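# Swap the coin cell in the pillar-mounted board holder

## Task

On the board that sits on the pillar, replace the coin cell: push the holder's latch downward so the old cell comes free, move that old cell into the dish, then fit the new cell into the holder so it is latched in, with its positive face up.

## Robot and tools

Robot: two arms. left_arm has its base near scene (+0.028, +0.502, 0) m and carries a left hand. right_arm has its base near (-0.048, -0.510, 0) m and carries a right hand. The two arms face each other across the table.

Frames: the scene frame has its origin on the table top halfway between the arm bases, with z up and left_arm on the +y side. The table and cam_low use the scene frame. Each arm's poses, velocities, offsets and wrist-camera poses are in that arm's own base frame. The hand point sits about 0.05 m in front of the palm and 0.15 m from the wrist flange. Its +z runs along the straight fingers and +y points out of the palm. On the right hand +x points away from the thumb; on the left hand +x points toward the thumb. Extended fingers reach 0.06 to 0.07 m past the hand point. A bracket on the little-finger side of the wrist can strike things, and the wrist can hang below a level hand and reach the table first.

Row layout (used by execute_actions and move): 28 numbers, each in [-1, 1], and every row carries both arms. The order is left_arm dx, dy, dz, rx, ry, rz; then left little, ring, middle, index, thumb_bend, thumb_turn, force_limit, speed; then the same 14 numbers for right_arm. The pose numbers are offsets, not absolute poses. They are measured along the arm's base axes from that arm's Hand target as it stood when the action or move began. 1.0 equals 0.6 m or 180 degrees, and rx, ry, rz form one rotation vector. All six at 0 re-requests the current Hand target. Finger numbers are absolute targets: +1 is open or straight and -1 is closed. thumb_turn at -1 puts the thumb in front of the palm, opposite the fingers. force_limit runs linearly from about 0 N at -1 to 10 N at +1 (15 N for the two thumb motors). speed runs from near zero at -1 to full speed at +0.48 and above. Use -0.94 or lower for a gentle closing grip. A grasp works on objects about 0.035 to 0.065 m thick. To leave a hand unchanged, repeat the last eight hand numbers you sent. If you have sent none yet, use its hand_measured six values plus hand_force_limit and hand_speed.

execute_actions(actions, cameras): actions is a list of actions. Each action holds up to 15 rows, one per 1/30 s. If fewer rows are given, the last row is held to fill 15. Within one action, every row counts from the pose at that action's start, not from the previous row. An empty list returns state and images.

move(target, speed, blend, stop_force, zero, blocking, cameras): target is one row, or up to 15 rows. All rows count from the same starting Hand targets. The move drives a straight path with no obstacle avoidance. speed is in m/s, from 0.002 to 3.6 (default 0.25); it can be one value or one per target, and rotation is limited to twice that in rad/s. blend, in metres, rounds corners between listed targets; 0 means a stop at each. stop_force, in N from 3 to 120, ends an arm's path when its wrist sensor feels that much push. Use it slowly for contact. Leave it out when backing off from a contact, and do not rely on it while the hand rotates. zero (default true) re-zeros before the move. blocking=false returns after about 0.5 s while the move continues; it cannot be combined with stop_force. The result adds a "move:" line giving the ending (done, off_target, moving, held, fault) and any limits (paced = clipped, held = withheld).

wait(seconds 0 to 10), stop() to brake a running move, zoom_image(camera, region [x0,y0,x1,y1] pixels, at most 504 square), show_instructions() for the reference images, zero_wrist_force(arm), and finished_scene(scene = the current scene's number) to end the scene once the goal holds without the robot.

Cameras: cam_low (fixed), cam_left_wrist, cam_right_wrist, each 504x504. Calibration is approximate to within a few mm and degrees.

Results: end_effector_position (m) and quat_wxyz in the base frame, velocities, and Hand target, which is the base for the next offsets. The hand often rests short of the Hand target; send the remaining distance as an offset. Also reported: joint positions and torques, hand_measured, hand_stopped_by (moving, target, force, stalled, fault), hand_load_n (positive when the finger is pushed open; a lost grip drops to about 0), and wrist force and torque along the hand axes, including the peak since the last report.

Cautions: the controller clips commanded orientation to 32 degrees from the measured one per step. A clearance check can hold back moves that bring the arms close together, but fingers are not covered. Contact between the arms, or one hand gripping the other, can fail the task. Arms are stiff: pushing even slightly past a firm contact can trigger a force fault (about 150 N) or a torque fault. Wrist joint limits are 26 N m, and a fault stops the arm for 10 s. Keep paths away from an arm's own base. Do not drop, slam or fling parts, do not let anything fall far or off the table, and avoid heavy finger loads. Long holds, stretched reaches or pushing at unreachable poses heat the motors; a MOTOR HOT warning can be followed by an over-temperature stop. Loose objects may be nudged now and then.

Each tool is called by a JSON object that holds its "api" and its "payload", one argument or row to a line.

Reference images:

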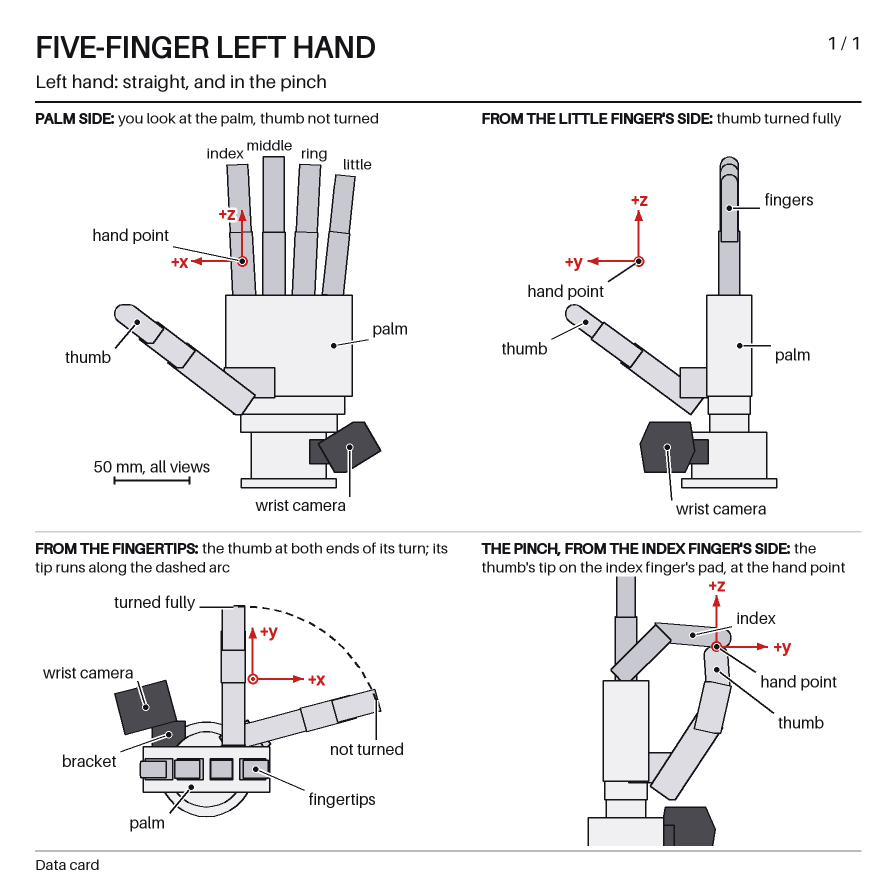

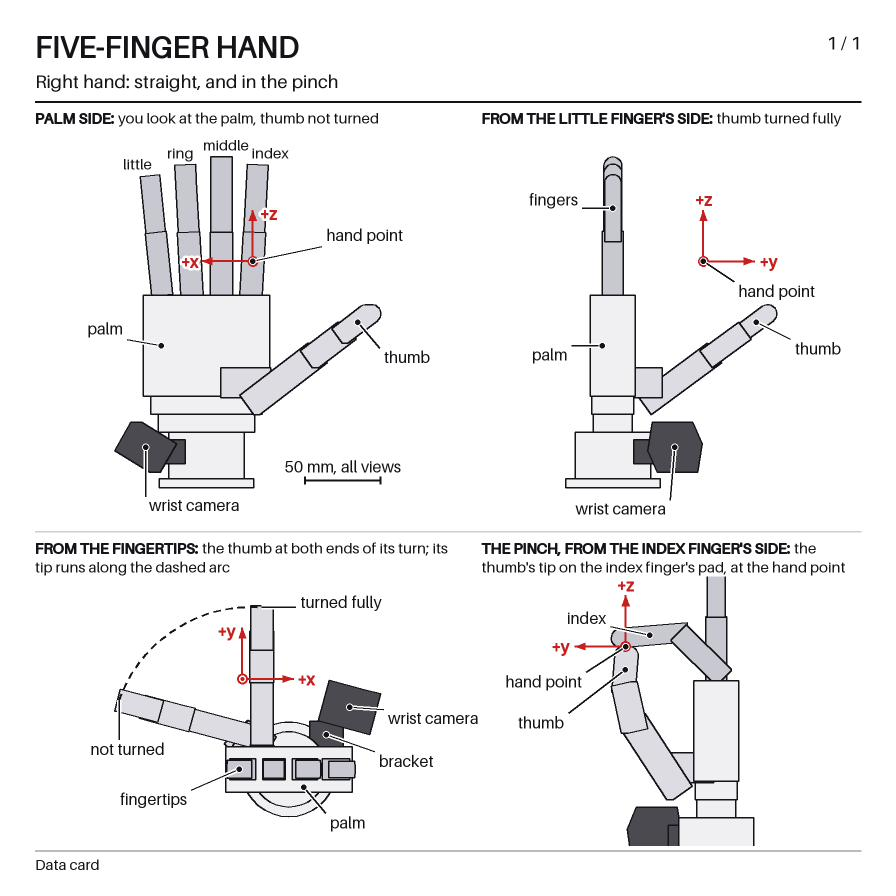

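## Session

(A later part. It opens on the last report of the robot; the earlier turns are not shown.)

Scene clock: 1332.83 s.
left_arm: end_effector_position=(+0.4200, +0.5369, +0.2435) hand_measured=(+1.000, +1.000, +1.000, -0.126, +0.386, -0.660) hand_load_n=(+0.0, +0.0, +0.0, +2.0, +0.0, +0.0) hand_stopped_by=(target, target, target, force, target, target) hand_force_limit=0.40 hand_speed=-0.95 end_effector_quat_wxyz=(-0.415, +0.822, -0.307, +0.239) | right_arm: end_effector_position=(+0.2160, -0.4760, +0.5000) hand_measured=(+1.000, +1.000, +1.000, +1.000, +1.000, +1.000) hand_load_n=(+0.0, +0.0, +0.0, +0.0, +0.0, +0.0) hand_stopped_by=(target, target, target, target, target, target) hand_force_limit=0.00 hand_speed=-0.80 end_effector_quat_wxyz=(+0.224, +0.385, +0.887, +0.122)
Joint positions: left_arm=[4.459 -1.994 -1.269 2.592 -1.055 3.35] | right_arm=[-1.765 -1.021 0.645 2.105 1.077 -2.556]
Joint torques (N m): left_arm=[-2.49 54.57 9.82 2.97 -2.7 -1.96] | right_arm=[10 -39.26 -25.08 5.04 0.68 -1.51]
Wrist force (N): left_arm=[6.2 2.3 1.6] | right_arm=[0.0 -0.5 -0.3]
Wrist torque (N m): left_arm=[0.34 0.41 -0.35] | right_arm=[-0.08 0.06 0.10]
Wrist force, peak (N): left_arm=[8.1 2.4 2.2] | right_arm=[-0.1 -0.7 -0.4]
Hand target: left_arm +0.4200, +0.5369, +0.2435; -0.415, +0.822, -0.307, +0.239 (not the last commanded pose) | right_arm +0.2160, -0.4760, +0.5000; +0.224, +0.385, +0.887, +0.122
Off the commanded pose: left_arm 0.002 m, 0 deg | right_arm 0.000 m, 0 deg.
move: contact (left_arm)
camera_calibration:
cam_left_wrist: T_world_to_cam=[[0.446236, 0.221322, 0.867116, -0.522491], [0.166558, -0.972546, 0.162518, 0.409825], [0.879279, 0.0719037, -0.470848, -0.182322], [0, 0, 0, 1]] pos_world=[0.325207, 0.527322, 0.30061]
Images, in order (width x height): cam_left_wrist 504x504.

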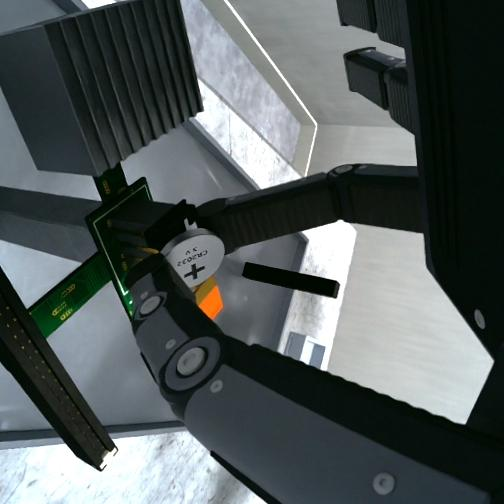

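{"api": "move", "payload": {
  "target": [
    [0.0029,-0.003,0,0,0,0,1,1,1,-0.33,0.385,-0.66,0.4,-0.95,0,0,0,0,0,0,1,1,1,1,1,1,0,-0.8],
    [0.0029,-0.003,0.02,0,0,0,1,1,1,-0.33,0.385,-0.66,0.4,-0.95,0,0,0,0,0,0,1,1,1,1,1,1,0,-0.8]
  ],
  "speed": 0.03,
  "blend": 0.001,
  "cameras": ["cam_left_wrist"]
}}

{"api": "zoom_image", "payload": {
  "camera": "cam_left_wrist",
  "region": [120, 170, 280, 330]
}}

Scene clock: 1367.60 s.
left_arm: end_effector_position=(+0.4218, +0.5351, +0.2554) hand_measured=(+1.000, +1.000, +1.000, -0.126, +0.386, -0.660) hand_load_n=(+0.0, +0.5, +0.0, +0.0, +0.0, +0.0) hand_stopped_by=(target, target, target, force, target, target) hand_force_limit=0.40 hand_speed=-0.95 end_effector_quat_wxyz=(-0.415, +0.822, -0.307, +0.239) | right_arm: end_effector_position=(+0.2160, -0.4760, +0.5000) hand_measured=(+1.000, +1.000, +1.000, +1.000, +1.000, +1.000) hand_load_n=(+0.0, +0.0, +0.0, +0.0, +0.0, +0.0) hand_stopped_by=(target, target, target, target, target, target) hand_force_limit=0.00 hand_speed=-0.80 end_effector_quat_wxyz=(+0.224, +0.385, +0.887, +0.122)
Joint positions: left_arm=[4.455 -1.989 -1.245 2.565 -1.058 3.347] | right_arm=[-1.765 -1.021 0.645 2.105 1.077 -2.556]
Joint torques (N m): left_arm=[-7.17 55.67 29.12 -2.93 -0.73 -0.99] | right_arm=[9.18 -39.28 -24.6 4.98 0.69 -1.41]
Wrist force (N): left_arm=[-1.2 2.8 0.8] | right_arm=[0.0 -0.4 -0.3]
Wrist torque (N m): left_arm=[0.35 0.25 -0.17] | right_arm=[-0.05 0.06 0.11]
Wrist force, peak (N): left_arm=[6.8 2.1 2.0] | right_arm=[0.3 -0.6 -0.4]
Hand target: left_arm +0.4218, +0.5351, +0.2555; -0.415, +0.822, -0.307, +0.239 | right_arm +0.2160, -0.4760, +0.5000; +0.224, +0.385, +0.887, +0.122
Off the commanded pose: left_arm 0.000 m, 0 deg | right_arm 0.000 m, 0 deg.
move: done
camera_calibration:
cam_left_wrist: T_world_to_cam=[[0.446203, 0.221405, 0.867112, -0.533266], [0.166682, -0.97252, 0.162547, 0.405681], [0.879272, 0.0720033, -0.470845, -0.178082], [0, 0, 0, 1]] pos_world=[0.326907, 0.525423, 0.31261]
Images, in order (width x height): cam_left_wrist 504x504.

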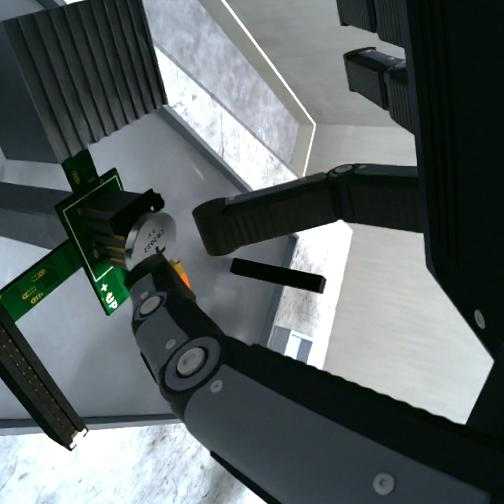

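Scaled by 3.150 from the camera's 504x504 image, which has a finer 720x720 frame.

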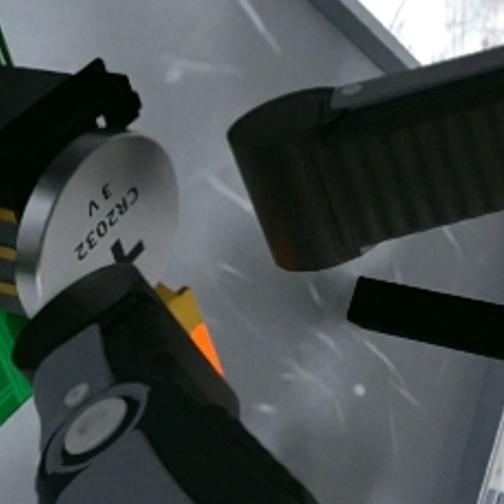

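{"api": "execute_actions", "payload": {
  "actions": []
}}

{"api": "zoom_image", "payload": {
  "camera": "cam_right_wrist",
  "region": [180, 200, 340, 360]
}}

{"api": "zoom_image", "payload": {
  "camera": "cam_low",
  "region": [190, 180, 310, 300]
}}

Scene clock: 1373.37 s.
left_arm: end_effector_position=(+0.4218, +0.5351, +0.2555) hand_measured=(+1.000, +1.000, +1.000, -0.126, +0.386, -0.660) hand_load_n=(+0.0, +0.0, +0.0, +0.0, +0.0, +0.0) hand_stopped_by=(target, target, target, force, target, target) hand_force_limit=0.40 hand_speed=-0.95 end_effector_quat_wxyz=(-0.415, +0.822, -0.307, +0.239) | right_arm: end_effector_position=(+0.2160, -0.4760, +0.5000) hand_measured=(+1.000, +1.000, +1.000, +1.000, +1.000, +1.000) hand_load_n=(+0.0, +0.0, +0.0, +0.0, -0.5, +0.0) hand_stopped_by=(target, target, target, target, target, target) hand_force_limit=0.00 hand_speed=-0.80 end_effector_quat_wxyz=(+0.224, +0.385, +0.887, +0.122)
Joint positions: left_arm=[4.455 -1.989 -1.245 2.565 -1.058 3.347] | right_arm=[-1.765 -1.021 0.645 2.105 1.077 -2.556]
Joint velocities: within noise
Joint torques (N m): left_arm=[-8.24 55.44 29.15 -3.12 -0.61 2.6] | right_arm=[9.34 -39.28 -24.16 4.93 0.79 -1.45]
Wrist force (N): left_arm=[-1.4 2.4 0.5] | right_arm=[0.2 -0.4 -0.1]
Wrist torque (N m): left_arm=[0.30 0.26 -0.17] | right_arm=[-0.07 0.02 0.12]
Wrist force, peak (N): left_arm=[-1.7 2.8 1.1] | right_arm=[0.2 -0.8 -0.3]
Hand target: left_arm +0.4218, +0.5351, +0.2555; -0.415, +0.822, -0.307, +0.239 | right_arm +0.2160, -0.4760, +0.5000; +0.224, +0.385, +0.887, +0.122
Off the commanded pose: left_arm 0.000 m, 0 deg | right_arm 0.000 m, 0 deg.
camera_calibration:
cam_left_wrist: T_world_to_cam=[[0.446236, 0.221322, 0.867116, -0.533257], [0.166558, -0.972546, 0.162518, 0.405841], [0.879279, 0.0719037, -0.470848, -0.178038], [0, 0, 0, 1]] pos_world=[0.326907, 0.525522, 0.31261]
cam_right_wrist: T_world_to_cam=[[0.517706, 0.797935, 0.308674, 0.126307], [0.368935, -0.533728, 0.760934, -0.716027], [0.771924, -0.28006, -0.570701, 0.0929798], [0, 0, 0, 1]] pos_world=[0.127004, -0.456909, 0.558926]

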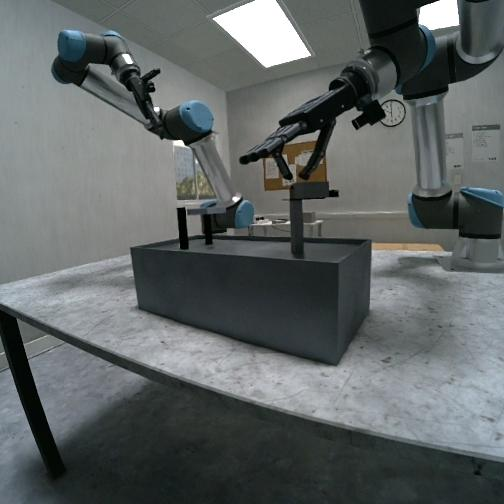

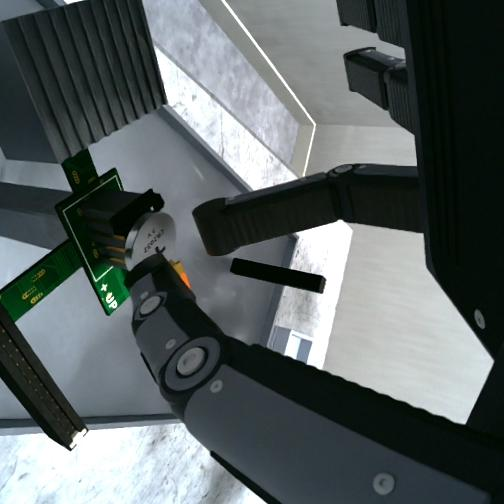

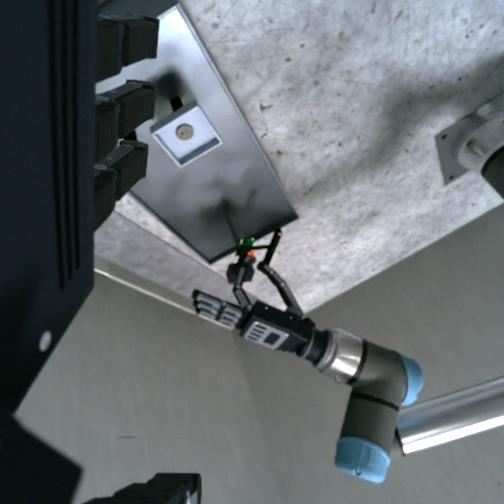

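Scaled by 3.150 from the camera's 504x504 image, which has a finer 720x720 frame.

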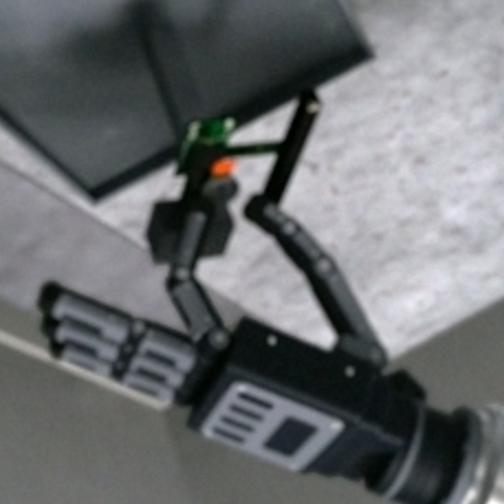

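Scaled by 4.200 from the camera's 504x504 image, which has a finer 720x720 frame.

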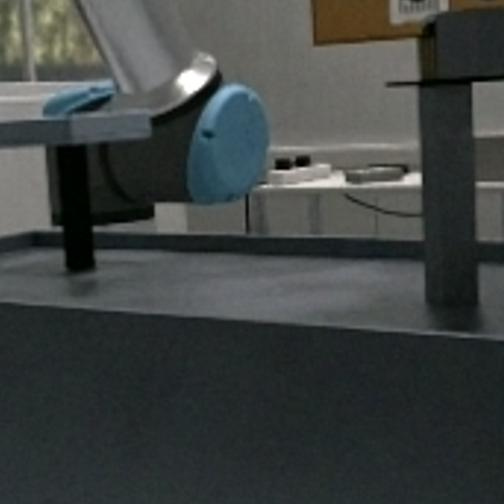

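{"api": "move", "payload": {
  "target": [
    [0,0,0,0,0,0,1,1,1,0.15,0.385,-0.66,0,-0.9,0,0,0,0,0,0,1,1,1,1,1,1,0,-0.8],
    [-0.0095,-0.0094,0.002,0,0,0,1,1,1,0.15,0.385,-0.66,0,-0.9,0,0,0,0,0,0,1,1,1,1,1,1,0,-0.8],
    [-0.0095,-0.0094,0.025,0,0,0,1,1,1,0.15,0.385,-0.66,0,-0.9,0,0,0,0,0,0,1,1,1,1,1,1,0,-0.8]
  ],
  "speed": 0.03,
  "blend": [0, 0.002, 0],
  "cameras": ["cam_left_wrist"]
}}

{"api": "zoom_image", "payload": {
  "camera": "cam_left_wrist",
  "region": [70, 160, 210, 300]
}}

Scene clock: 1444.80 s.
left_arm: end_effector_position=(+0.4161, +0.5295, +0.2704) hand_measured=(+1.000, +1.000, +1.000, +0.150, +0.386, -0.660) hand_load_n=(+0.0, +0.0, +0.0, +0.0, +0.0, +0.0) hand_stopped_by=(target, target, target, target, target, target) hand_force_limit=0.00 hand_speed=-0.90 end_effector_quat_wxyz=(-0.415, +0.822, -0.307, +0.239) | right_arm: end_effector_position=(+0.2160, -0.4760, +0.5000) hand_measured=(+1.000, +1.000, +1.000, +1.000, +1.000, +1.000) hand_load_n=(+0.0, +0.0, +0.0, +0.0, +0.0, +0.0) hand_stopped_by=(target, target, target, target, target, target) hand_force_limit=0.00 hand_speed=-0.80 end_effector_quat_wxyz=(+0.224, +0.385, +0.887, +0.122)
Joint positions: left_arm=[4.463 -1.967 -1.239 2.534 -1.051 3.353] | right_arm=[-1.765 -1.021 0.645 2.105 1.077 -2.556]
Joint torques (N m): left_arm=[8.21 52.4 28.17 -3.06 2.02 2.51] | right_arm=[9.75 -39.23 -24.73 5.01 0.73 -1.43]
Wrist force (N): left_arm=[-1.3 2.4 0.6] | right_arm=[0.1 -0.4 -0.2]
Wrist torque (N m): left_arm=[0.29 0.25 -0.37] | right_arm=[-0.07 0.03 0.11]
Wrist force, peak (N): left_arm=[-1.3 3.1 0.7] | right_arm=[0.3 -0.8 0.0]
Hand target: left_arm +0.4161, +0.5295, +0.2705; -0.415, +0.822, -0.307, +0.239 | right_arm +0.2160, -0.4760, +0.5000; +0.224, +0.385, +0.887, +0.122
Off the commanded pose: left_arm 0.000 m, 0 deg | right_arm 0.000 m, 0 deg.
move: done
camera_calibration:
cam_left_wrist: T_world_to_cam=[[0.446236, 0.221322, 0.867116, -0.542458], [0.166558, -0.972546, 0.162518, 0.398809], [0.879279, 0.0719037, -0.470848, -0.165553], [0, 0, 0, 1]] pos_world=[0.321207, 0.519822, 0.32761]
Images, in order (width x height): cam_left_wrist 504x504.

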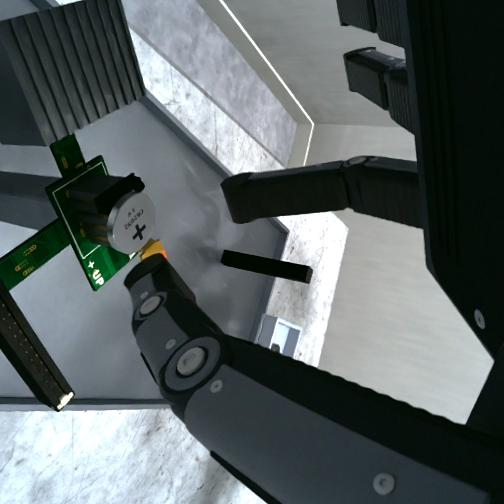

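Scaled by 3.600 from the camera's 504x504 image, which has a finer 720x720 frame.

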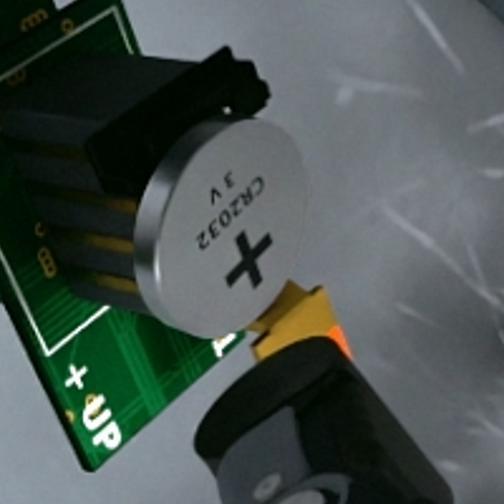

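{"api": "move", "payload": {
  "target": [
    [-0.0068,0.0069,0,0,0,0,1,1,1,0.15,0.385,-0.66,0,-0.9,0,0,0,0,0,0,1,1,1,1,1,1,0,-0.8],
    [-0.0068,0.0069,-0.0422,0,0,0,1,1,1,0.15,0.385,-0.66,0,-0.9,0,0,0,0,0,0,1,1,1,1,1,1,0,-0.8]
  ],
  "speed": 0.03,
  "stop_force": 4,
  "cameras": ["cam_left_wrist"]
}}

{"api": "zoom_image", "payload": {
  "camera": "cam_left_wrist",
  "region": [110, 160, 290, 340]
}}

Scene clock: 1486.87 s.
left_arm: end_effector_position=(+0.4120, +0.5336, +0.2451) hand_measured=(+1.000, +1.000, +1.000, +0.150, +0.386, -0.660) hand_load_n=(+0.0, +0.0, +0.0, +0.0, +0.0, +0.0) hand_stopped_by=(target, target, target, target, target, target) hand_force_limit=0.00 hand_speed=-0.90 end_effector_quat_wxyz=(-0.415, +0.822, -0.307, +0.239) | right_arm: end_effector_position=(+0.2160, -0.4760, +0.5000) hand_measured=(+1.000, +1.000, +1.000, +1.000, +1.000, +1.000) hand_load_n=(+0.0, +0.0, +0.0, +0.0, +0.0, +0.0) hand_stopped_by=(target, target, target, target, target, target) hand_force_limit=0.00 hand_speed=-0.80 end_effector_quat_wxyz=(+0.224, +0.385, +0.887, +0.122)
Joint positions: left_arm=[4.473 -1.978 -1.289 2.591 -1.044 3.36] | right_arm=[-1.765 -1.021 0.645 2.105 1.077 -2.556]
Joint torques (N m): left_arm=[8.15 24.67 8.99 2.34 2.27 -2.48] | right_arm=[9.73 -39.63 -24.8 4.95 0.72 -1.45]
Wrist force (N): left_arm=[-1.1 2.5 0.8] | right_arm=[0.2 -0.3 -0.2]
Wrist torque (N m): left_arm=[0.29 0.24 -0.37] | right_arm=[-0.05 0.02 0.12]
Wrist force, peak (N): left_arm=[-1.2 3.1 0.5] | right_arm=[0.2 -0.7 -0.4]
Hand target: left_arm +0.4120, +0.5336, +0.2451; -0.415, +0.822, -0.307, +0.239 | right_arm +0.2160, -0.4760, +0.5000; +0.224, +0.385, +0.887, +0.122
Off the commanded pose: left_arm 0.000 m, 0 deg | right_arm 0.000 m, 0 deg.
move: done
camera_calibration:
cam_left_wrist: T_world_to_cam=[[0.446243, 0.221279, 0.867123, -0.519602], [0.166538, -0.972556, 0.162479, 0.407712], [0.879279, 0.0719037, -0.470848, -0.174163], [0, 0, 0, 1]] pos_world=[0.317107, 0.524023, 0.30231]
Images, in order (width x height): cam_left_wrist 504x504.

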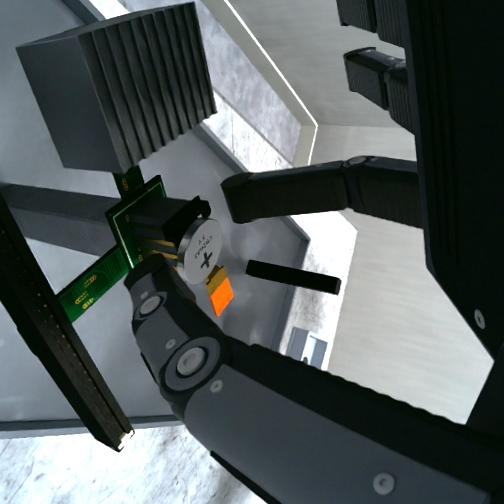

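Scaled by 2.800 from the camera's 504x504 image, which has a finer 720x720 frame.

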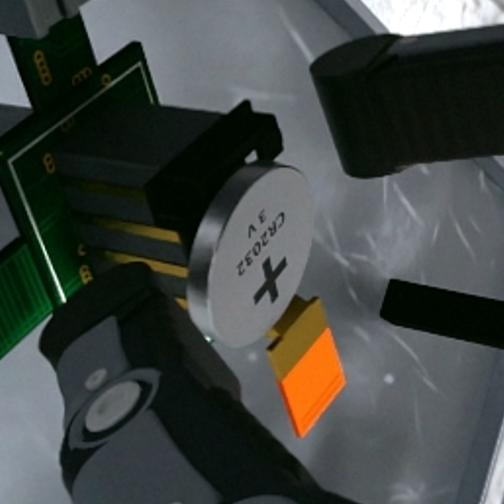

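{"api": "move", "payload": {
  "target": [0.0083,0.0082,0,0,0,0,1,1,1,0.15,0.385,-0.66,0,-0.9,0,0,0,0,0,0,1,1,1,1,1,1,0,-0.8],
  "speed": 0.012,
  "stop_force": 4,
  "cameras": ["cam_left_wrist"]
}}

{"api": "zoom_image", "payload": {
  "camera": "cam_left_wrist",
  "region": [110, 160, 290, 340]
}}

Scene clock: 1497.63 s.
left_arm: end_effector_position=(+0.4170, +0.5386, +0.2451) hand_measured=(+1.000, +1.000, +1.000, +0.150, +0.386, -0.660) hand_load_n=(+0.0, +0.0, +0.0, +0.0, +0.0, +0.0) hand_stopped_by=(target, target, target, target, target, target) hand_force_limit=0.00 hand_speed=-0.90 end_effector_quat_wxyz=(-0.415, +0.822, -0.307, +0.239) | right_arm: end_effector_position=(+0.2160, -0.4760, +0.5000) hand_measured=(+1.000, +1.000, +1.000, +1.000, +1.000, +1.000) hand_load_n=(+0.0, +0.0, +0.0, +0.0, -0.5, +0.0) hand_stopped_by=(target, target, target, target, target, target) hand_force_limit=0.00 hand_speed=-0.80 end_effector_quat_wxyz=(+0.224, +0.385, +0.887, +0.122)
Joint positions: left_arm=[4.466 -1.994 -1.265 2.586 -1.049 3.355] | right_arm=[-1.765 -1.021 0.645 2.105 1.077 -2.556]
Joint torques (N m): left_arm=[-8.05 25.95 28.13 -3.37 -0.75 -2.61] | right_arm=[9.23 -39.4 -24.41 4.99 0.68 -1.45]
Wrist force (N): left_arm=[-1.2 2.5 0.6] | right_arm=[0.3 -0.4 -0.1]
Wrist torque (N m): left_arm=[0.31 0.23 -0.17] | right_arm=[-0.08 0.00 0.13]
Wrist force, peak (N): left_arm=[-1.6 3.0 0.7] | right_arm=[0.4 -0.5 -0.4]
Hand target: left_arm +0.4170, +0.5386, +0.2451; -0.415, +0.822, -0.307, +0.239 | right_arm +0.2160, -0.4760, +0.5000; +0.224, +0.385, +0.887, +0.122
Off the commanded pose: left_arm 0.000 m, 0 deg | right_arm 0.000 m, 0 deg.
move: done
camera_calibration:
cam_left_wrist: T_world_to_cam=[[0.446236, 0.221322, 0.867116, -0.522936], [0.166558, -0.972546, 0.162518, 0.411621], [0.879279, 0.0719037, -0.470848, -0.178911], [0, 0, 0, 1]] pos_world=[0.322107, 0.528922, 0.30231]
Images, in order (width x height): cam_left_wrist 504x504.

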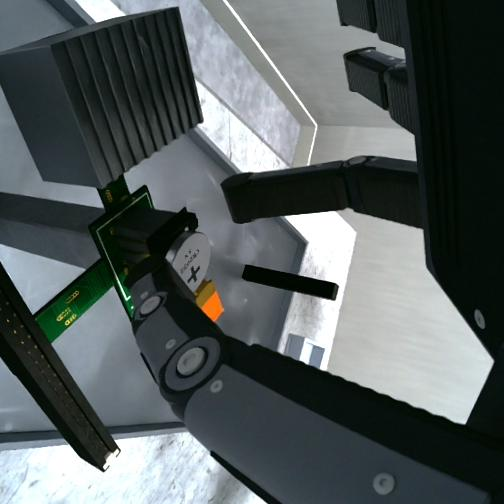

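Scaled by 2.800 from the camera's 504x504 image, which has a finer 720x720 frame.

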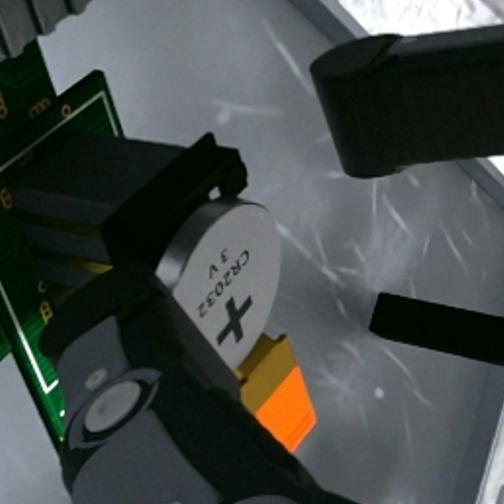

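{"api": "move", "payload": {
  "target": [
    [0.0018,-0.0018,-0.0035,0,0,0,1,1,1,0.15,0.385,-0.66,0,-0.9,0,0,0,0,0,0,1,1,1,1,1,1,0,-0.8],
    [0.0018,-0.0018,-0.0035,0,0,0,1,1,1,-0.25,0.385,-0.66,0,-0.92,0,0,0,0,0,0,1,1,1,1,1,1,0,-0.8]
  ],
  "speed": 0.012,
  "cameras": ["cam_left_wrist"]
}}

{"api": "zoom_image", "payload": {
  "camera": "cam_left_wrist",
  "region": [110, 160, 290, 340]
}}

Scene clock: 1545.07 s.
left_arm: end_effector_position=(+0.4181, +0.5375, +0.2431) hand_measured=(+1.000, +1.000, +1.000, -0.094, +0.386, -0.660) hand_load_n=(+0.0, +0.0, +0.0, +6.5, +0.0, +0.0) hand_stopped_by=(target, target, target, force, target, target) hand_force_limit=0.00 hand_speed=-0.92 end_effector_quat_wxyz=(-0.415, +0.822, -0.307, +0.239) | right_arm: end_effector_position=(+0.2160, -0.4760, +0.5000) hand_measured=(+1.000, +1.000, +1.000, +1.000, +1.000, +1.000) hand_load_n=(+0.0, +0.0, +0.0, +0.0, +0.0, +0.0) hand_stopped_by=(target, target, target, target, target, target) hand_force_limit=0.00 hand_speed=-0.80 end_effector_quat_wxyz=(+0.224, +0.385, +0.887, +0.122)
Joint positions: left_arm=[4.463 -1.993 -1.271 2.592 -1.051 3.353] | right_arm=[-1.765 -1.021 0.645 2.105 1.077 -2.556]
Joint torques (N m): left_arm=[-6.31 54.38 9.49 -0.3 -0.64 -2.25] | right_arm=[9.42 -39.4 -24.15 5.01 0.66 -1.45]
Wrist force (N): left_arm=[-0.8 -1.5 4.4] | right_arm=[0.1 -0.1 0.0]
Wrist torque (N m): left_arm=[0.27 0.24 -0.13] | right_arm=[-0.04 0.03 0.12]
Wrist force, peak (N): left_arm=[-0.9 -1.9 4.6] | right_arm=[0.1 -0.5 -0.7]
Hand target: left_arm +0.4181, +0.5375, +0.2430; -0.415, +0.822, -0.307, +0.239 | right_arm +0.2160, -0.4760, +0.5000; +0.224, +0.385, +0.887, +0.122
Off the commanded pose: left_arm 0.000 m, 0 deg | right_arm 0.000 m, 0 deg.
move: done
camera_calibration:
cam_left_wrist: T_world_to_cam=[[0.44623, 0.221236, 0.867141, -0.521323], [0.166605, -0.972559, 0.162397, 0.410738], [0.879273, 0.0720033, -0.470844, -0.18084], [0, 0, 0, 1]] pos_world=[0.323207, 0.527823, 0.30021]
Images, in order (width x height): cam_left_wrist 504x504.

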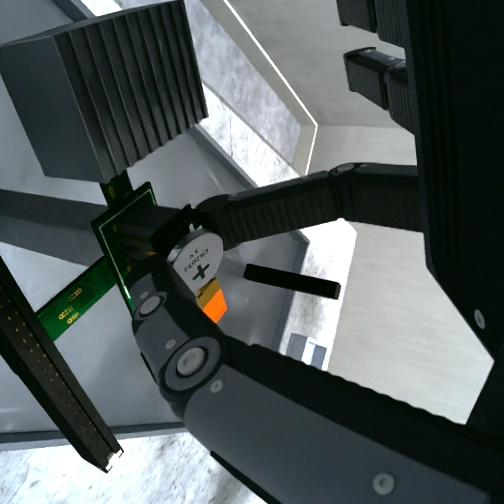

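Scaled by 2.800 from the camera's 504x504 image, which has a finer 720x720 frame.

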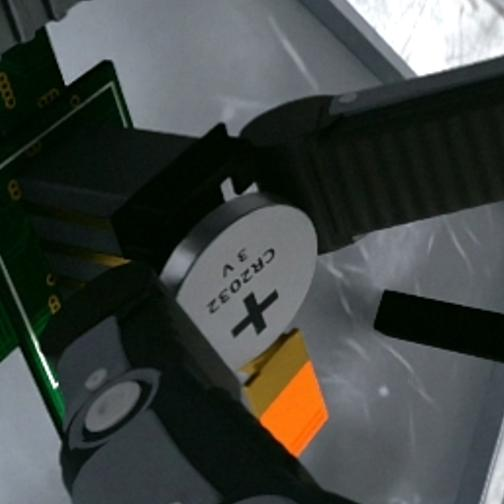

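{"api": "move", "payload": {
  "target": [
    [0.0008,0.0008,0.001,0,0,0,1,1,1,-0.25,0.385,-0.66,0,-0.92,0,0,0,0,0,0,1,1,1,1,1,1,0,-0.8],
    [0.0008,0.0008,0.001,0,0,0,1,1,1,-0.28,0.385,-0.66,0,-0.92,0,0,0,0,0,0,1,1,1,1,1,1,0,-0.8]
  ],
  "speed": 0.012,
  "cameras": ["cam_left_wrist"]
}}

{"api": "zoom_image", "payload": {
  "camera": "cam_left_wrist",
  "region": [110, 160, 290, 340]
}}

Scene clock: 1569.87 s.
left_arm: end_effector_position=(+0.4186, +0.5380, +0.2437) hand_measured=(+1.000, +1.000, +1.000, -0.116, +0.386, -0.660) hand_load_n=(+0.0, +0.0, +0.0, +5.5, +1.0, -0.5) hand_stopped_by=(target, target, target, force, target, target) hand_force_limit=0.00 hand_speed=-0.92 end_effector_quat_wxyz=(-0.415, +0.822, -0.307, +0.239) | right_arm: end_effector_position=(+0.2160, -0.4760, +0.5000) hand_measured=(+1.000, +1.000, +1.000, +1.000, +1.000, +1.000) hand_load_n=(+0.0, +0.0, +0.0, +0.0, +0.0, +0.0) hand_stopped_by=(target, target, target, target, target, target) hand_force_limit=0.00 hand_speed=-0.80 end_effector_quat_wxyz=(+0.224, +0.385, +0.887, +0.122)
Joint positions: left_arm=[4.463 -1.995 -1.268 2.59 -1.052 3.352] | right_arm=[-1.765 -1.021 0.645 2.105 1.077 -2.556]
Joint torques (N m): left_arm=[-6.49 24.59 24.15 -3.65 -0.82 -2.11] | right_arm=[9.12 -39.64 -24.75 4.98 0.64 -1.34]
Wrist force (N): left_arm=[-1.1 -2.5 3.2] | right_arm=[0.2 -0.1 -0.1]
Wrist torque (N m): left_arm=[0.22 0.29 -0.14] | right_arm=[-0.03 0.01 0.13]
Wrist force, peak (N): left_arm=[-1.1 -1.8 4.8] | right_arm=[0.0 -0.4 -0.6]
Hand target: left_arm +0.4185, +0.5380, +0.2436; -0.415, +0.822, -0.307, +0.239 | right_arm +0.2160, -0.4760, +0.5000; +0.224, +0.385, +0.887, +0.122
Off the commanded pose: left_arm 0.000 m, 0 deg | right_arm 0.000 m, 0 deg.
move: done
camera_calibration:
cam_left_wrist: T_world_to_cam=[[0.446216, 0.221321, 0.867126, -0.522212], [0.166644, -0.972539, 0.162472, 0.410998], [0.879273, 0.0720033, -0.470845, -0.181033], [0, 0, 0, 1]] pos_world=[0.323707, 0.528323, 0.30081]
Images, in order (width x height): cam_left_wrist 504x504.

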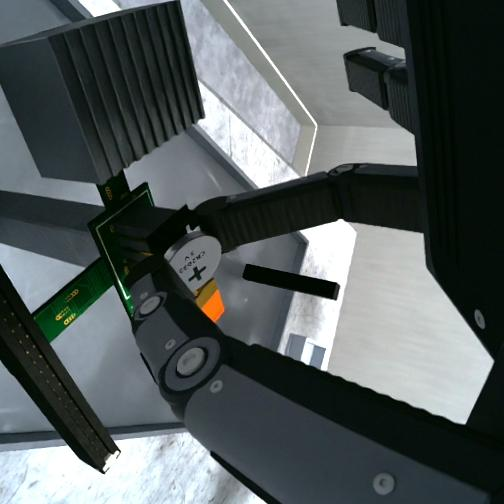

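Scaled by 2.800 from the camera's 504x504 image, which has a finer 720x720 frame.

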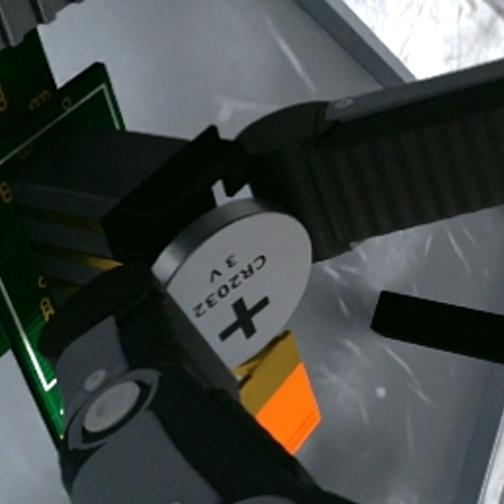

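{"api": "move", "payload": {
  "target": [0,0,0.012,0,0,0,1,1,1,-0.28,0.385,-0.66,0,-0.92,0,0,0,0,0,0,1,1,1,1,1,1,0,-0.8],
  "speed": 0.015,
  "cameras": ["cam_left_wrist"]
}}

{"api": "zoom_image", "payload": {
  "camera": "cam_left_wrist",
  "region": [110, 160, 290, 340]
}}

Scene clock: 1576.07 s.
left_arm: end_effector_position=(+0.4185, +0.5380, +0.2508) hand_measured=(+1.000, +1.000, +1.000, -0.116, +0.386, -0.660) hand_load_n=(+0.0, +0.0, +0.0, +0.0, +0.0, +0.0) hand_stopped_by=(target, target, target, force, target, target) hand_force_limit=0.00 hand_speed=-0.92 end_effector_quat_wxyz=(-0.415, +0.822, -0.307, +0.239) | right_arm: end_effector_position=(+0.2160, -0.4760, +0.5000) hand_measured=(+1.000, +1.000, +1.000, +1.000, +1.000, +1.000) hand_load_n=(+0.0, +0.0, +0.0, +0.0, -0.5, +0.0) hand_stopped_by=(target, target, target, target, target, target) hand_force_limit=0.00 hand_speed=-0.80 end_effector_quat_wxyz=(+0.224, +0.385, +0.887, +0.122)
Joint positions: left_arm=[4.463 -1.993 -1.252 2.573 -1.052 3.352] | right_arm=[-1.765 -1.021 0.645 2.105 1.077 -2.556]
Joint torques (N m): left_arm=[-3.8 54.47 28.42 -3.28 -0.63 -0.53] | right_arm=[9.35 -40.03 -24.9 4.99 0.6 -1.42]
Wrist force (N): left_arm=[-1.3 2.7 0.5] | right_arm=[0.1 -0.4 -0.3]
Wrist torque (N m): left_arm=[0.35 0.26 -0.18] | right_arm=[-0.07 0.03 0.11]
Wrist force, peak (N): left_arm=[-1.2 -3.0 3.2] | right_arm=[0.0 -0.7 -0.6]
Hand target: left_arm +0.4185, +0.5380, +0.2508; -0.415, +0.822, -0.307, +0.239 | right_arm +0.2160, -0.4760, +0.5000; +0.224, +0.385, +0.887, +0.122
Off the commanded pose: left_arm 0.000 m, 0 deg | right_arm 0.000 m, 0 deg.
move: done
camera_calibration:
cam_left_wrist: T_world_to_cam=[[0.446236, 0.221322, 0.867116, -0.52846], [0.166558, -0.972546, 0.162518, 0.409845], [0.879279, 0.0719037, -0.470848, -0.177591], [0, 0, 0, 1]] pos_world=[0.323707, 0.528322, 0.30801]
Images, in order (width x height): cam_left_wrist 504x504.

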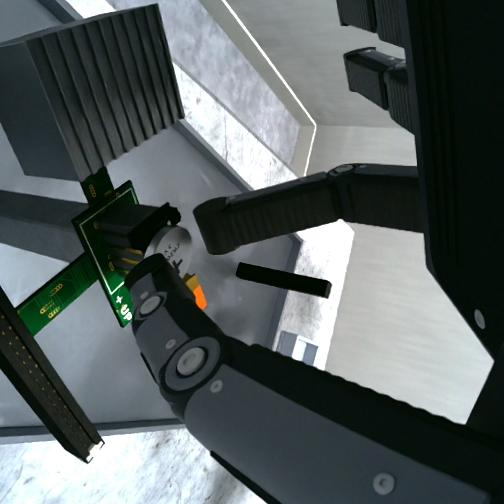

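Scaled by 2.800 from the camera's 504x504 image, which has a finer 720x720 frame.

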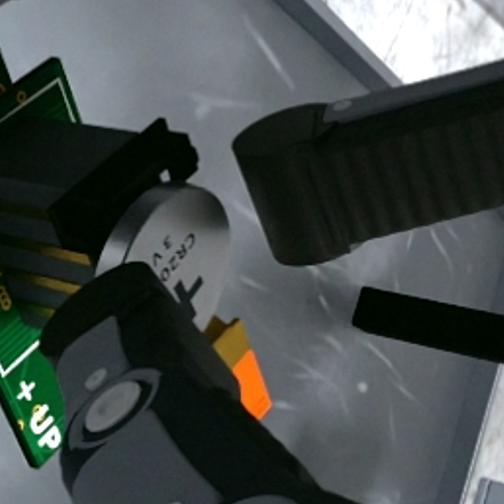

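{"api": "move", "payload": {
  "target": [
    [0,-0.0047,0,0,0,0,1,1,1,0.1,0.385,-0.66,0,-0.85,0,0,0,0,0,0,1,1,1,1,1,1,0,-0.8],
    [0,-0.0047,-0.016,0,0,0,1,1,1,0.1,0.385,-0.66,0,-0.85,0,0,0,0,0,0,1,1,1,1,1,1,0,-0.8],
    [0.003,-0.0018,-0.016,0,0,0,1,1,1,0.1,0.385,-0.66,0,-0.85,0,0,0,0,0,0,1,1,1,1,1,1,0,-0.8]
  ],
  "speed": 0.015,
  "cameras": ["cam_left_wrist"]
}}

{"api": "zoom_image", "payload": {
  "camera": "cam_left_wrist",
  "region": [110, 160, 290, 340]
}}

Scene clock: 1620.07 s.
left_arm: end_effector_position=(+0.4203, +0.5369, +0.2412) hand_measured=(+1.000, +1.000, +1.000, +0.100, +0.386, -0.660) hand_load_n=(+0.0, +0.0, +0.0, +0.0, +0.0, +0.0) hand_stopped_by=(target, target, target, target, target, target) hand_force_limit=0.00 hand_speed=-0.85 end_effector_quat_wxyz=(-0.415, +0.822, -0.307, +0.239) | right_arm: end_effector_position=(+0.2160, -0.4760, +0.5000) hand_measured=(+1.000, +1.000, +1.000, +1.000, +1.000, +1.000) hand_load_n=(+0.0, +0.0, +0.0, +0.0, +0.0, +0.0) hand_stopped_by=(target, target, target, target, target, target) hand_force_limit=0.00 hand_speed=-0.80 end_effector_quat_wxyz=(+0.224, +0.385, +0.887, +0.122)
Joint positions: left_arm=[4.459 -1.995 -1.273 2.598 -1.055 3.35] | right_arm=[-1.765 -1.021 0.645 2.105 1.077 -2.556]
Joint torques (N m): left_arm=[-7.38 26.25 28.67 -3.16 -0.72 -2.61] | right_arm=[9.5 -40.48 -24.98 4.97 0.6 -1.35]
Wrist force (N): left_arm=[-1.0 2.4 0.2] | right_arm=[0.0 -0.1 -0.3]
Wrist torque (N m): left_arm=[0.32 0.20 -0.15] | right_arm=[-0.01 0.05 0.11]
Wrist force, peak (N): left_arm=[-1.1 3.1 0.7] | right_arm=[0.4 -0.3 -0.6]
Hand target: left_arm +0.4203, +0.5369, +0.2412; -0.415, +0.822, -0.307, +0.239 | right_arm +0.2160, -0.4760, +0.5000; +0.224, +0.385, +0.887, +0.122
Off the commanded pose: left_arm 0.000 m, 0 deg | right_arm 0.000 m, 0 deg.
move: done
camera_calibration:
cam_left_wrist: T_world_to_cam=[[0.446236, 0.221322, 0.867116, -0.52065], [0.166558, -0.972546, 0.162518, 0.410052], [0.879279, 0.0719037, -0.470848, -0.183527], [0, 0, 0, 1]] pos_world=[0.325407, 0.527222, 0.29841]
Images, in order (width x height): cam_left_wrist 504x504.

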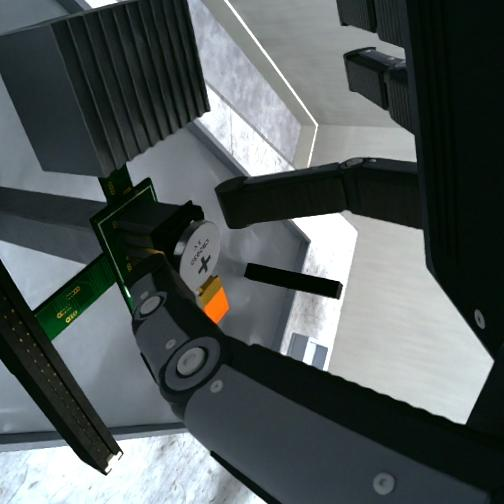

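Scaled by 2.800 from the camera's 504x504 image, which has a finer 720x720 frame.

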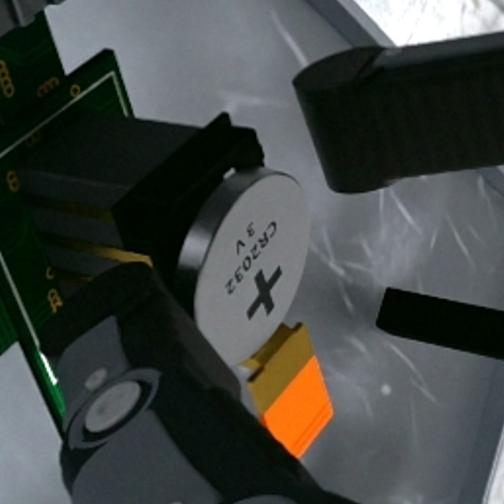

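{"api": "move", "payload": {
  "target": [0,0,0,0,0,0,1,1,1,-0.25,0.385,-0.66,0,-0.92,0,0,0,0,0,0,1,1,1,1,1,1,0,-0.8],
  "cameras": ["cam_left_wrist"]
}}

{"api": "zoom_image", "payload": {
  "camera": "cam_left_wrist",
  "region": [110, 160, 290, 340]
}}

Scene clock: 1626.33 s.
left_arm: end_effector_position=(+0.4204, +0.5369, +0.2412) hand_measured=(+1.000, +1.000, +1.000, -0.100, +0.386, -0.660) hand_load_n=(+0.0, +0.0, +0.0, +7.0, +2.0, +0.0) hand_stopped_by=(target, target, target, force, target, target) hand_force_limit=0.00 hand_speed=-0.92 end_effector_quat_wxyz=(-0.415, +0.822, -0.307, +0.239) | right_arm: end_effector_position=(+0.2160, -0.4760, +0.5000) hand_measured=(+1.000, +1.000, +1.000, +1.000, +1.000, +1.000) hand_load_n=(+0.0, +0.5, +0.0, +0.0, +0.0, +0.0) hand_stopped_by=(target, target, target, target, target, target) hand_force_limit=0.00 hand_speed=-0.80 end_effector_quat_wxyz=(+0.224, +0.385, +0.887, +0.122)
Joint positions: left_arm=[4.459 -1.995 -1.273 2.598 -1.055 3.35] | right_arm=[-1.765 -1.021 0.645 2.105 1.077 -2.556]
Joint torques (N m): left_arm=[-6.72 25.81 27.86 -3 -0.7 -2.3] | right_arm=[9.42 -39.76 -24.17 5.01 0.69 -1.43]
Wrist force (N): left_arm=[-1.2 1.2 4.3] | right_arm=[-0.3 -0.2 0.0]
Wrist torque (N m): left_arm=[0.30 0.28 -0.16] | right_arm=[-0.05 0.09 0.09]
Wrist force, peak (N): left_arm=[-1.1 1.4 4.4] | right_arm=[0.4 -0.4 -0.5]
Hand target: left_arm +0.4203, +0.5369, +0.2412; -0.415, +0.822, -0.307, +0.239 | right_arm +0.2160, -0.4760, +0.5000; +0.224, +0.385, +0.887, +0.122
Off the commanded pose: left_arm 0.000 m, 0 deg | right_arm 0.000 m, 0 deg.
move: done
camera_calibration:
cam_left_wrist: T_world_to_cam=[[0.446236, 0.221322, 0.867116, -0.520695], [0.166558, -0.972546, 0.162518, 0.410035], [0.879279, 0.0719037, -0.470848, -0.183615], [0, 0, 0, 1]] pos_world=[0.325507, 0.527222, 0.29841]
Images, in order (width x height): cam_left_wrist 504x504.

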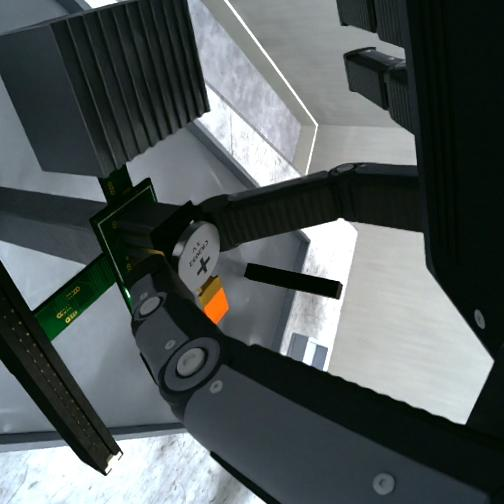

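Scaled by 2.800 from the camera's 504x504 image, which has a finer 720x720 frame.

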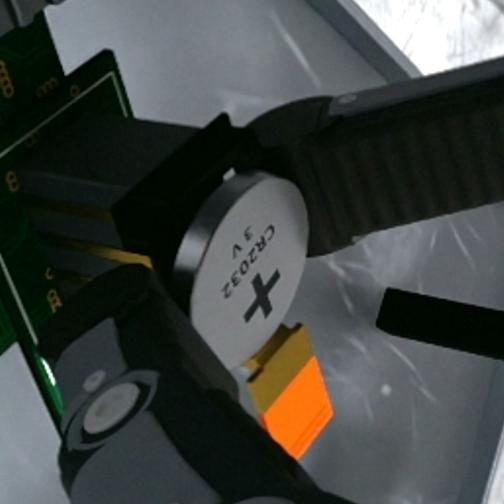

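{"api": "move", "payload": {
  "target": [
    [0.0009,0.0009,0,0,0,0,1,1,1,-0.25,0.385,-0.66,0,-0.92,0,0,0,0,0,0,1,1,1,1,1,1,0,-0.8],
    [0.0009,0.0009,0.0,0,0,0,1,1,1,-0.28,0.385,-0.66,0.1,-0.92,0,0,0,0,0,0,1,1,1,1,1,1,0,-0.8]
  ],
  "speed": 0.012,
  "cameras": ["cam_left_wrist"]
}}

{"api": "zoom_image", "payload": {
  "camera": "cam_left_wrist",
  "region": [110, 160, 290, 340]
}}

Scene clock: 1635.70 s.
left_arm: end_effector_position=(+0.4209, +0.5374, +0.2412) hand_measured=(+1.000, +1.000, +1.000, -0.106, +0.386, -0.660) hand_load_n=(+0.0, +0.0, +0.0, +5.5, +3.5, +0.0) hand_stopped_by=(target, target, target, force, target, target) hand_force_limit=0.10 hand_speed=-0.92 end_effector_quat_wxyz=(-0.415, +0.822, -0.307, +0.239) | right_arm: end_effector_position=(+0.2160, -0.4760, +0.5000) hand_measured=(+1.000, +1.000, +1.000, +1.000, +1.000, +1.000) hand_load_n=(+0.0, +0.0, +0.0, +0.0, +0.0, +0.0) hand_stopped_by=(target, target, target, target, target, target) hand_force_limit=0.00 hand_speed=-0.80 end_effector_quat_wxyz=(+0.224, +0.385, +0.887, +0.122)
Joint positions: left_arm=[4.458 -1.997 -1.27 2.597 -1.056 3.349] | right_arm=[-1.765 -1.021 0.645 2.105 1.077 -2.556]
Joint torques (N m): left_arm=[-7.34 25.37 28.52 -3.35 -0.72 -2.5] | right_arm=[9.02 -39.97 -24.12 5.01 0.67 -1.4]
Wrist force (N): left_arm=[-1.1 2.5 2.0] | right_arm=[0.5 -0.4 -0.1]
Wrist torque (N m): left_arm=[0.38 0.26 -0.18] | right_arm=[-0.07 -0.03 0.14]
Wrist force, peak (N): left_arm=[-1.1 1.4 4.6] | right_arm=[0.0 -0.4 -0.8]
Hand target: left_arm +0.4209, +0.5374, +0.2412; -0.415, +0.822, -0.307, +0.239 | right_arm +0.2160, -0.4760, +0.5000; +0.224, +0.385, +0.887, +0.122
Off the commanded pose: left_arm 0.000 m, 0 deg | right_arm 0.000 m, 0 deg.
move: done
camera_calibration:
cam_left_wrist: T_world_to_cam=[[0.446236, 0.221322, 0.867116, -0.521029], [0.166558, -0.972546, 0.162518, 0.410438], [0.879279, 0.0719037, -0.470848, -0.184091], [0, 0, 0, 1]] pos_world=[0.326007, 0.527722, 0.29841]
Images, in order (width x height): cam_left_wrist 504x504.

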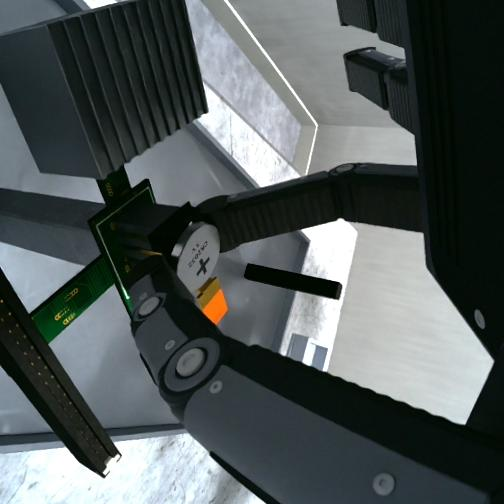

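Scaled by 2.800 from the camera's 504x504 image, which has a finer 720x720 frame.

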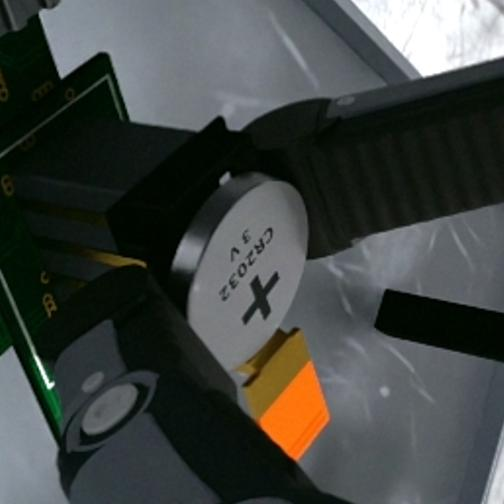

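{"api": "move", "payload": {
  "target": [
    [0.0003,0.0003,0.0133,0,0,0,1,1,1,-0.28,0.385,-0.66,0.1,-0.92,0,0,0,0,0,0,1,1,1,1,1,1,0,-0.8]
  ],
  "speed": 0.02,
  "cameras": ["cam_left_wrist"]
}}

{"api": "zoom_image", "payload": {
  "camera": "cam_left_wrist",
  "region": [110, 160, 290, 340]
}}

Scene clock: 1643.77 s.
left_arm: end_effector_position=(+0.4211, +0.5376, +0.2492) hand_measured=(+1.000, +1.000, +1.000, -0.106, +0.386, -0.660) hand_load_n=(+0.0, +0.0, +0.0, +4.0, +4.0, +0.0) hand_stopped_by=(target, target, target, force, target, target) hand_force_limit=0.10 hand_speed=-0.92 end_effector_quat_wxyz=(-0.415, +0.822, -0.307, +0.239) | right_arm: end_effector_position=(+0.2160, -0.4760, +0.5000) hand_measured=(+1.000, +1.000, +1.000, +1.000, +1.000, +1.000) hand_load_n=(+0.0, +0.0, +0.0, +0.0, +0.0, +0.0) hand_stopped_by=(target, target, target, target, target, target) hand_force_limit=0.00 hand_speed=-0.80 end_effector_quat_wxyz=(+0.224, +0.385, +0.887, +0.122)
Joint positions: left_arm=[4.458 -1.995 -1.253 2.578 -1.056 3.349] | right_arm=[-1.765 -1.021 0.645 2.105 1.077 -2.556]
Joint torques (N m): left_arm=[-8.67 54.55 28 -3.22 -0.76 -2.14] | right_arm=[9.04 -40.1 -24.35 5 0.66 -1.33]
Wrist force (N): left_arm=[-1.1 2.5 1.0] | right_arm=[0.1 -0.5 -0.2]
Wrist torque (N m): left_arm=[0.29 0.23 -0.15] | right_arm=[-0.08 0.04 0.11]
Wrist force, peak (N): left_arm=[-1.5 2.6 2.1] | right_arm=[0.4 -0.5 -0.5]
Hand target: left_arm +0.4211, +0.5376, +0.2492; -0.415, +0.822, -0.307, +0.239 | right_arm +0.2160, -0.4760, +0.5000; +0.224, +0.385, +0.887, +0.122
Off the commanded pose: left_arm 0.000 m, 0 deg | right_arm 0.000 m, 0 deg.
move: done
camera_calibration:
cam_left_wrist: T_world_to_cam=[[0.446236, 0.221322, 0.867116, -0.528099], [0.166558, -0.972546, 0.162518, 0.4093], [0.879279, 0.0719037, -0.470848, -0.180514], [0, 0, 0, 1]] pos_world=[0.326207, 0.527922, 0.30641]
Images, in order (width x height): cam_left_wrist 504x504.

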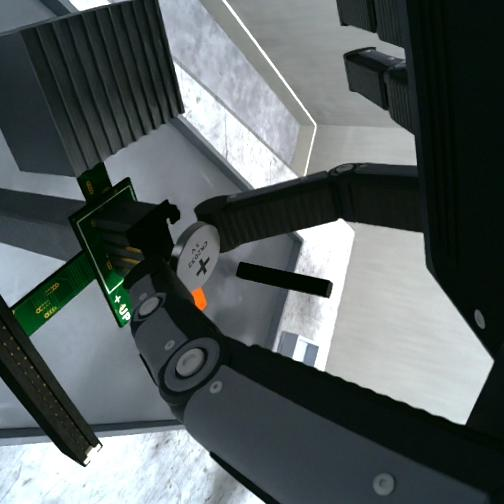

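Scaled by 2.800 from the camera's 504x504 image, which has a finer 720x720 frame.

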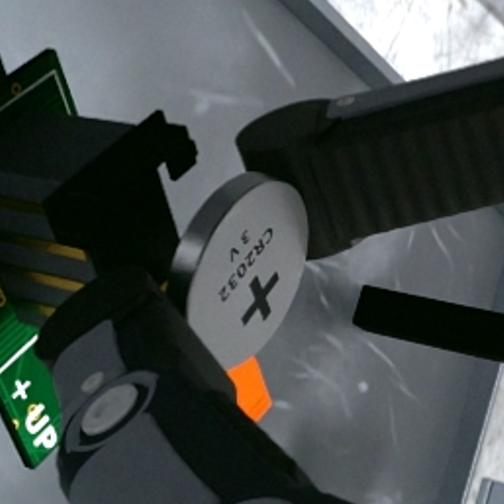

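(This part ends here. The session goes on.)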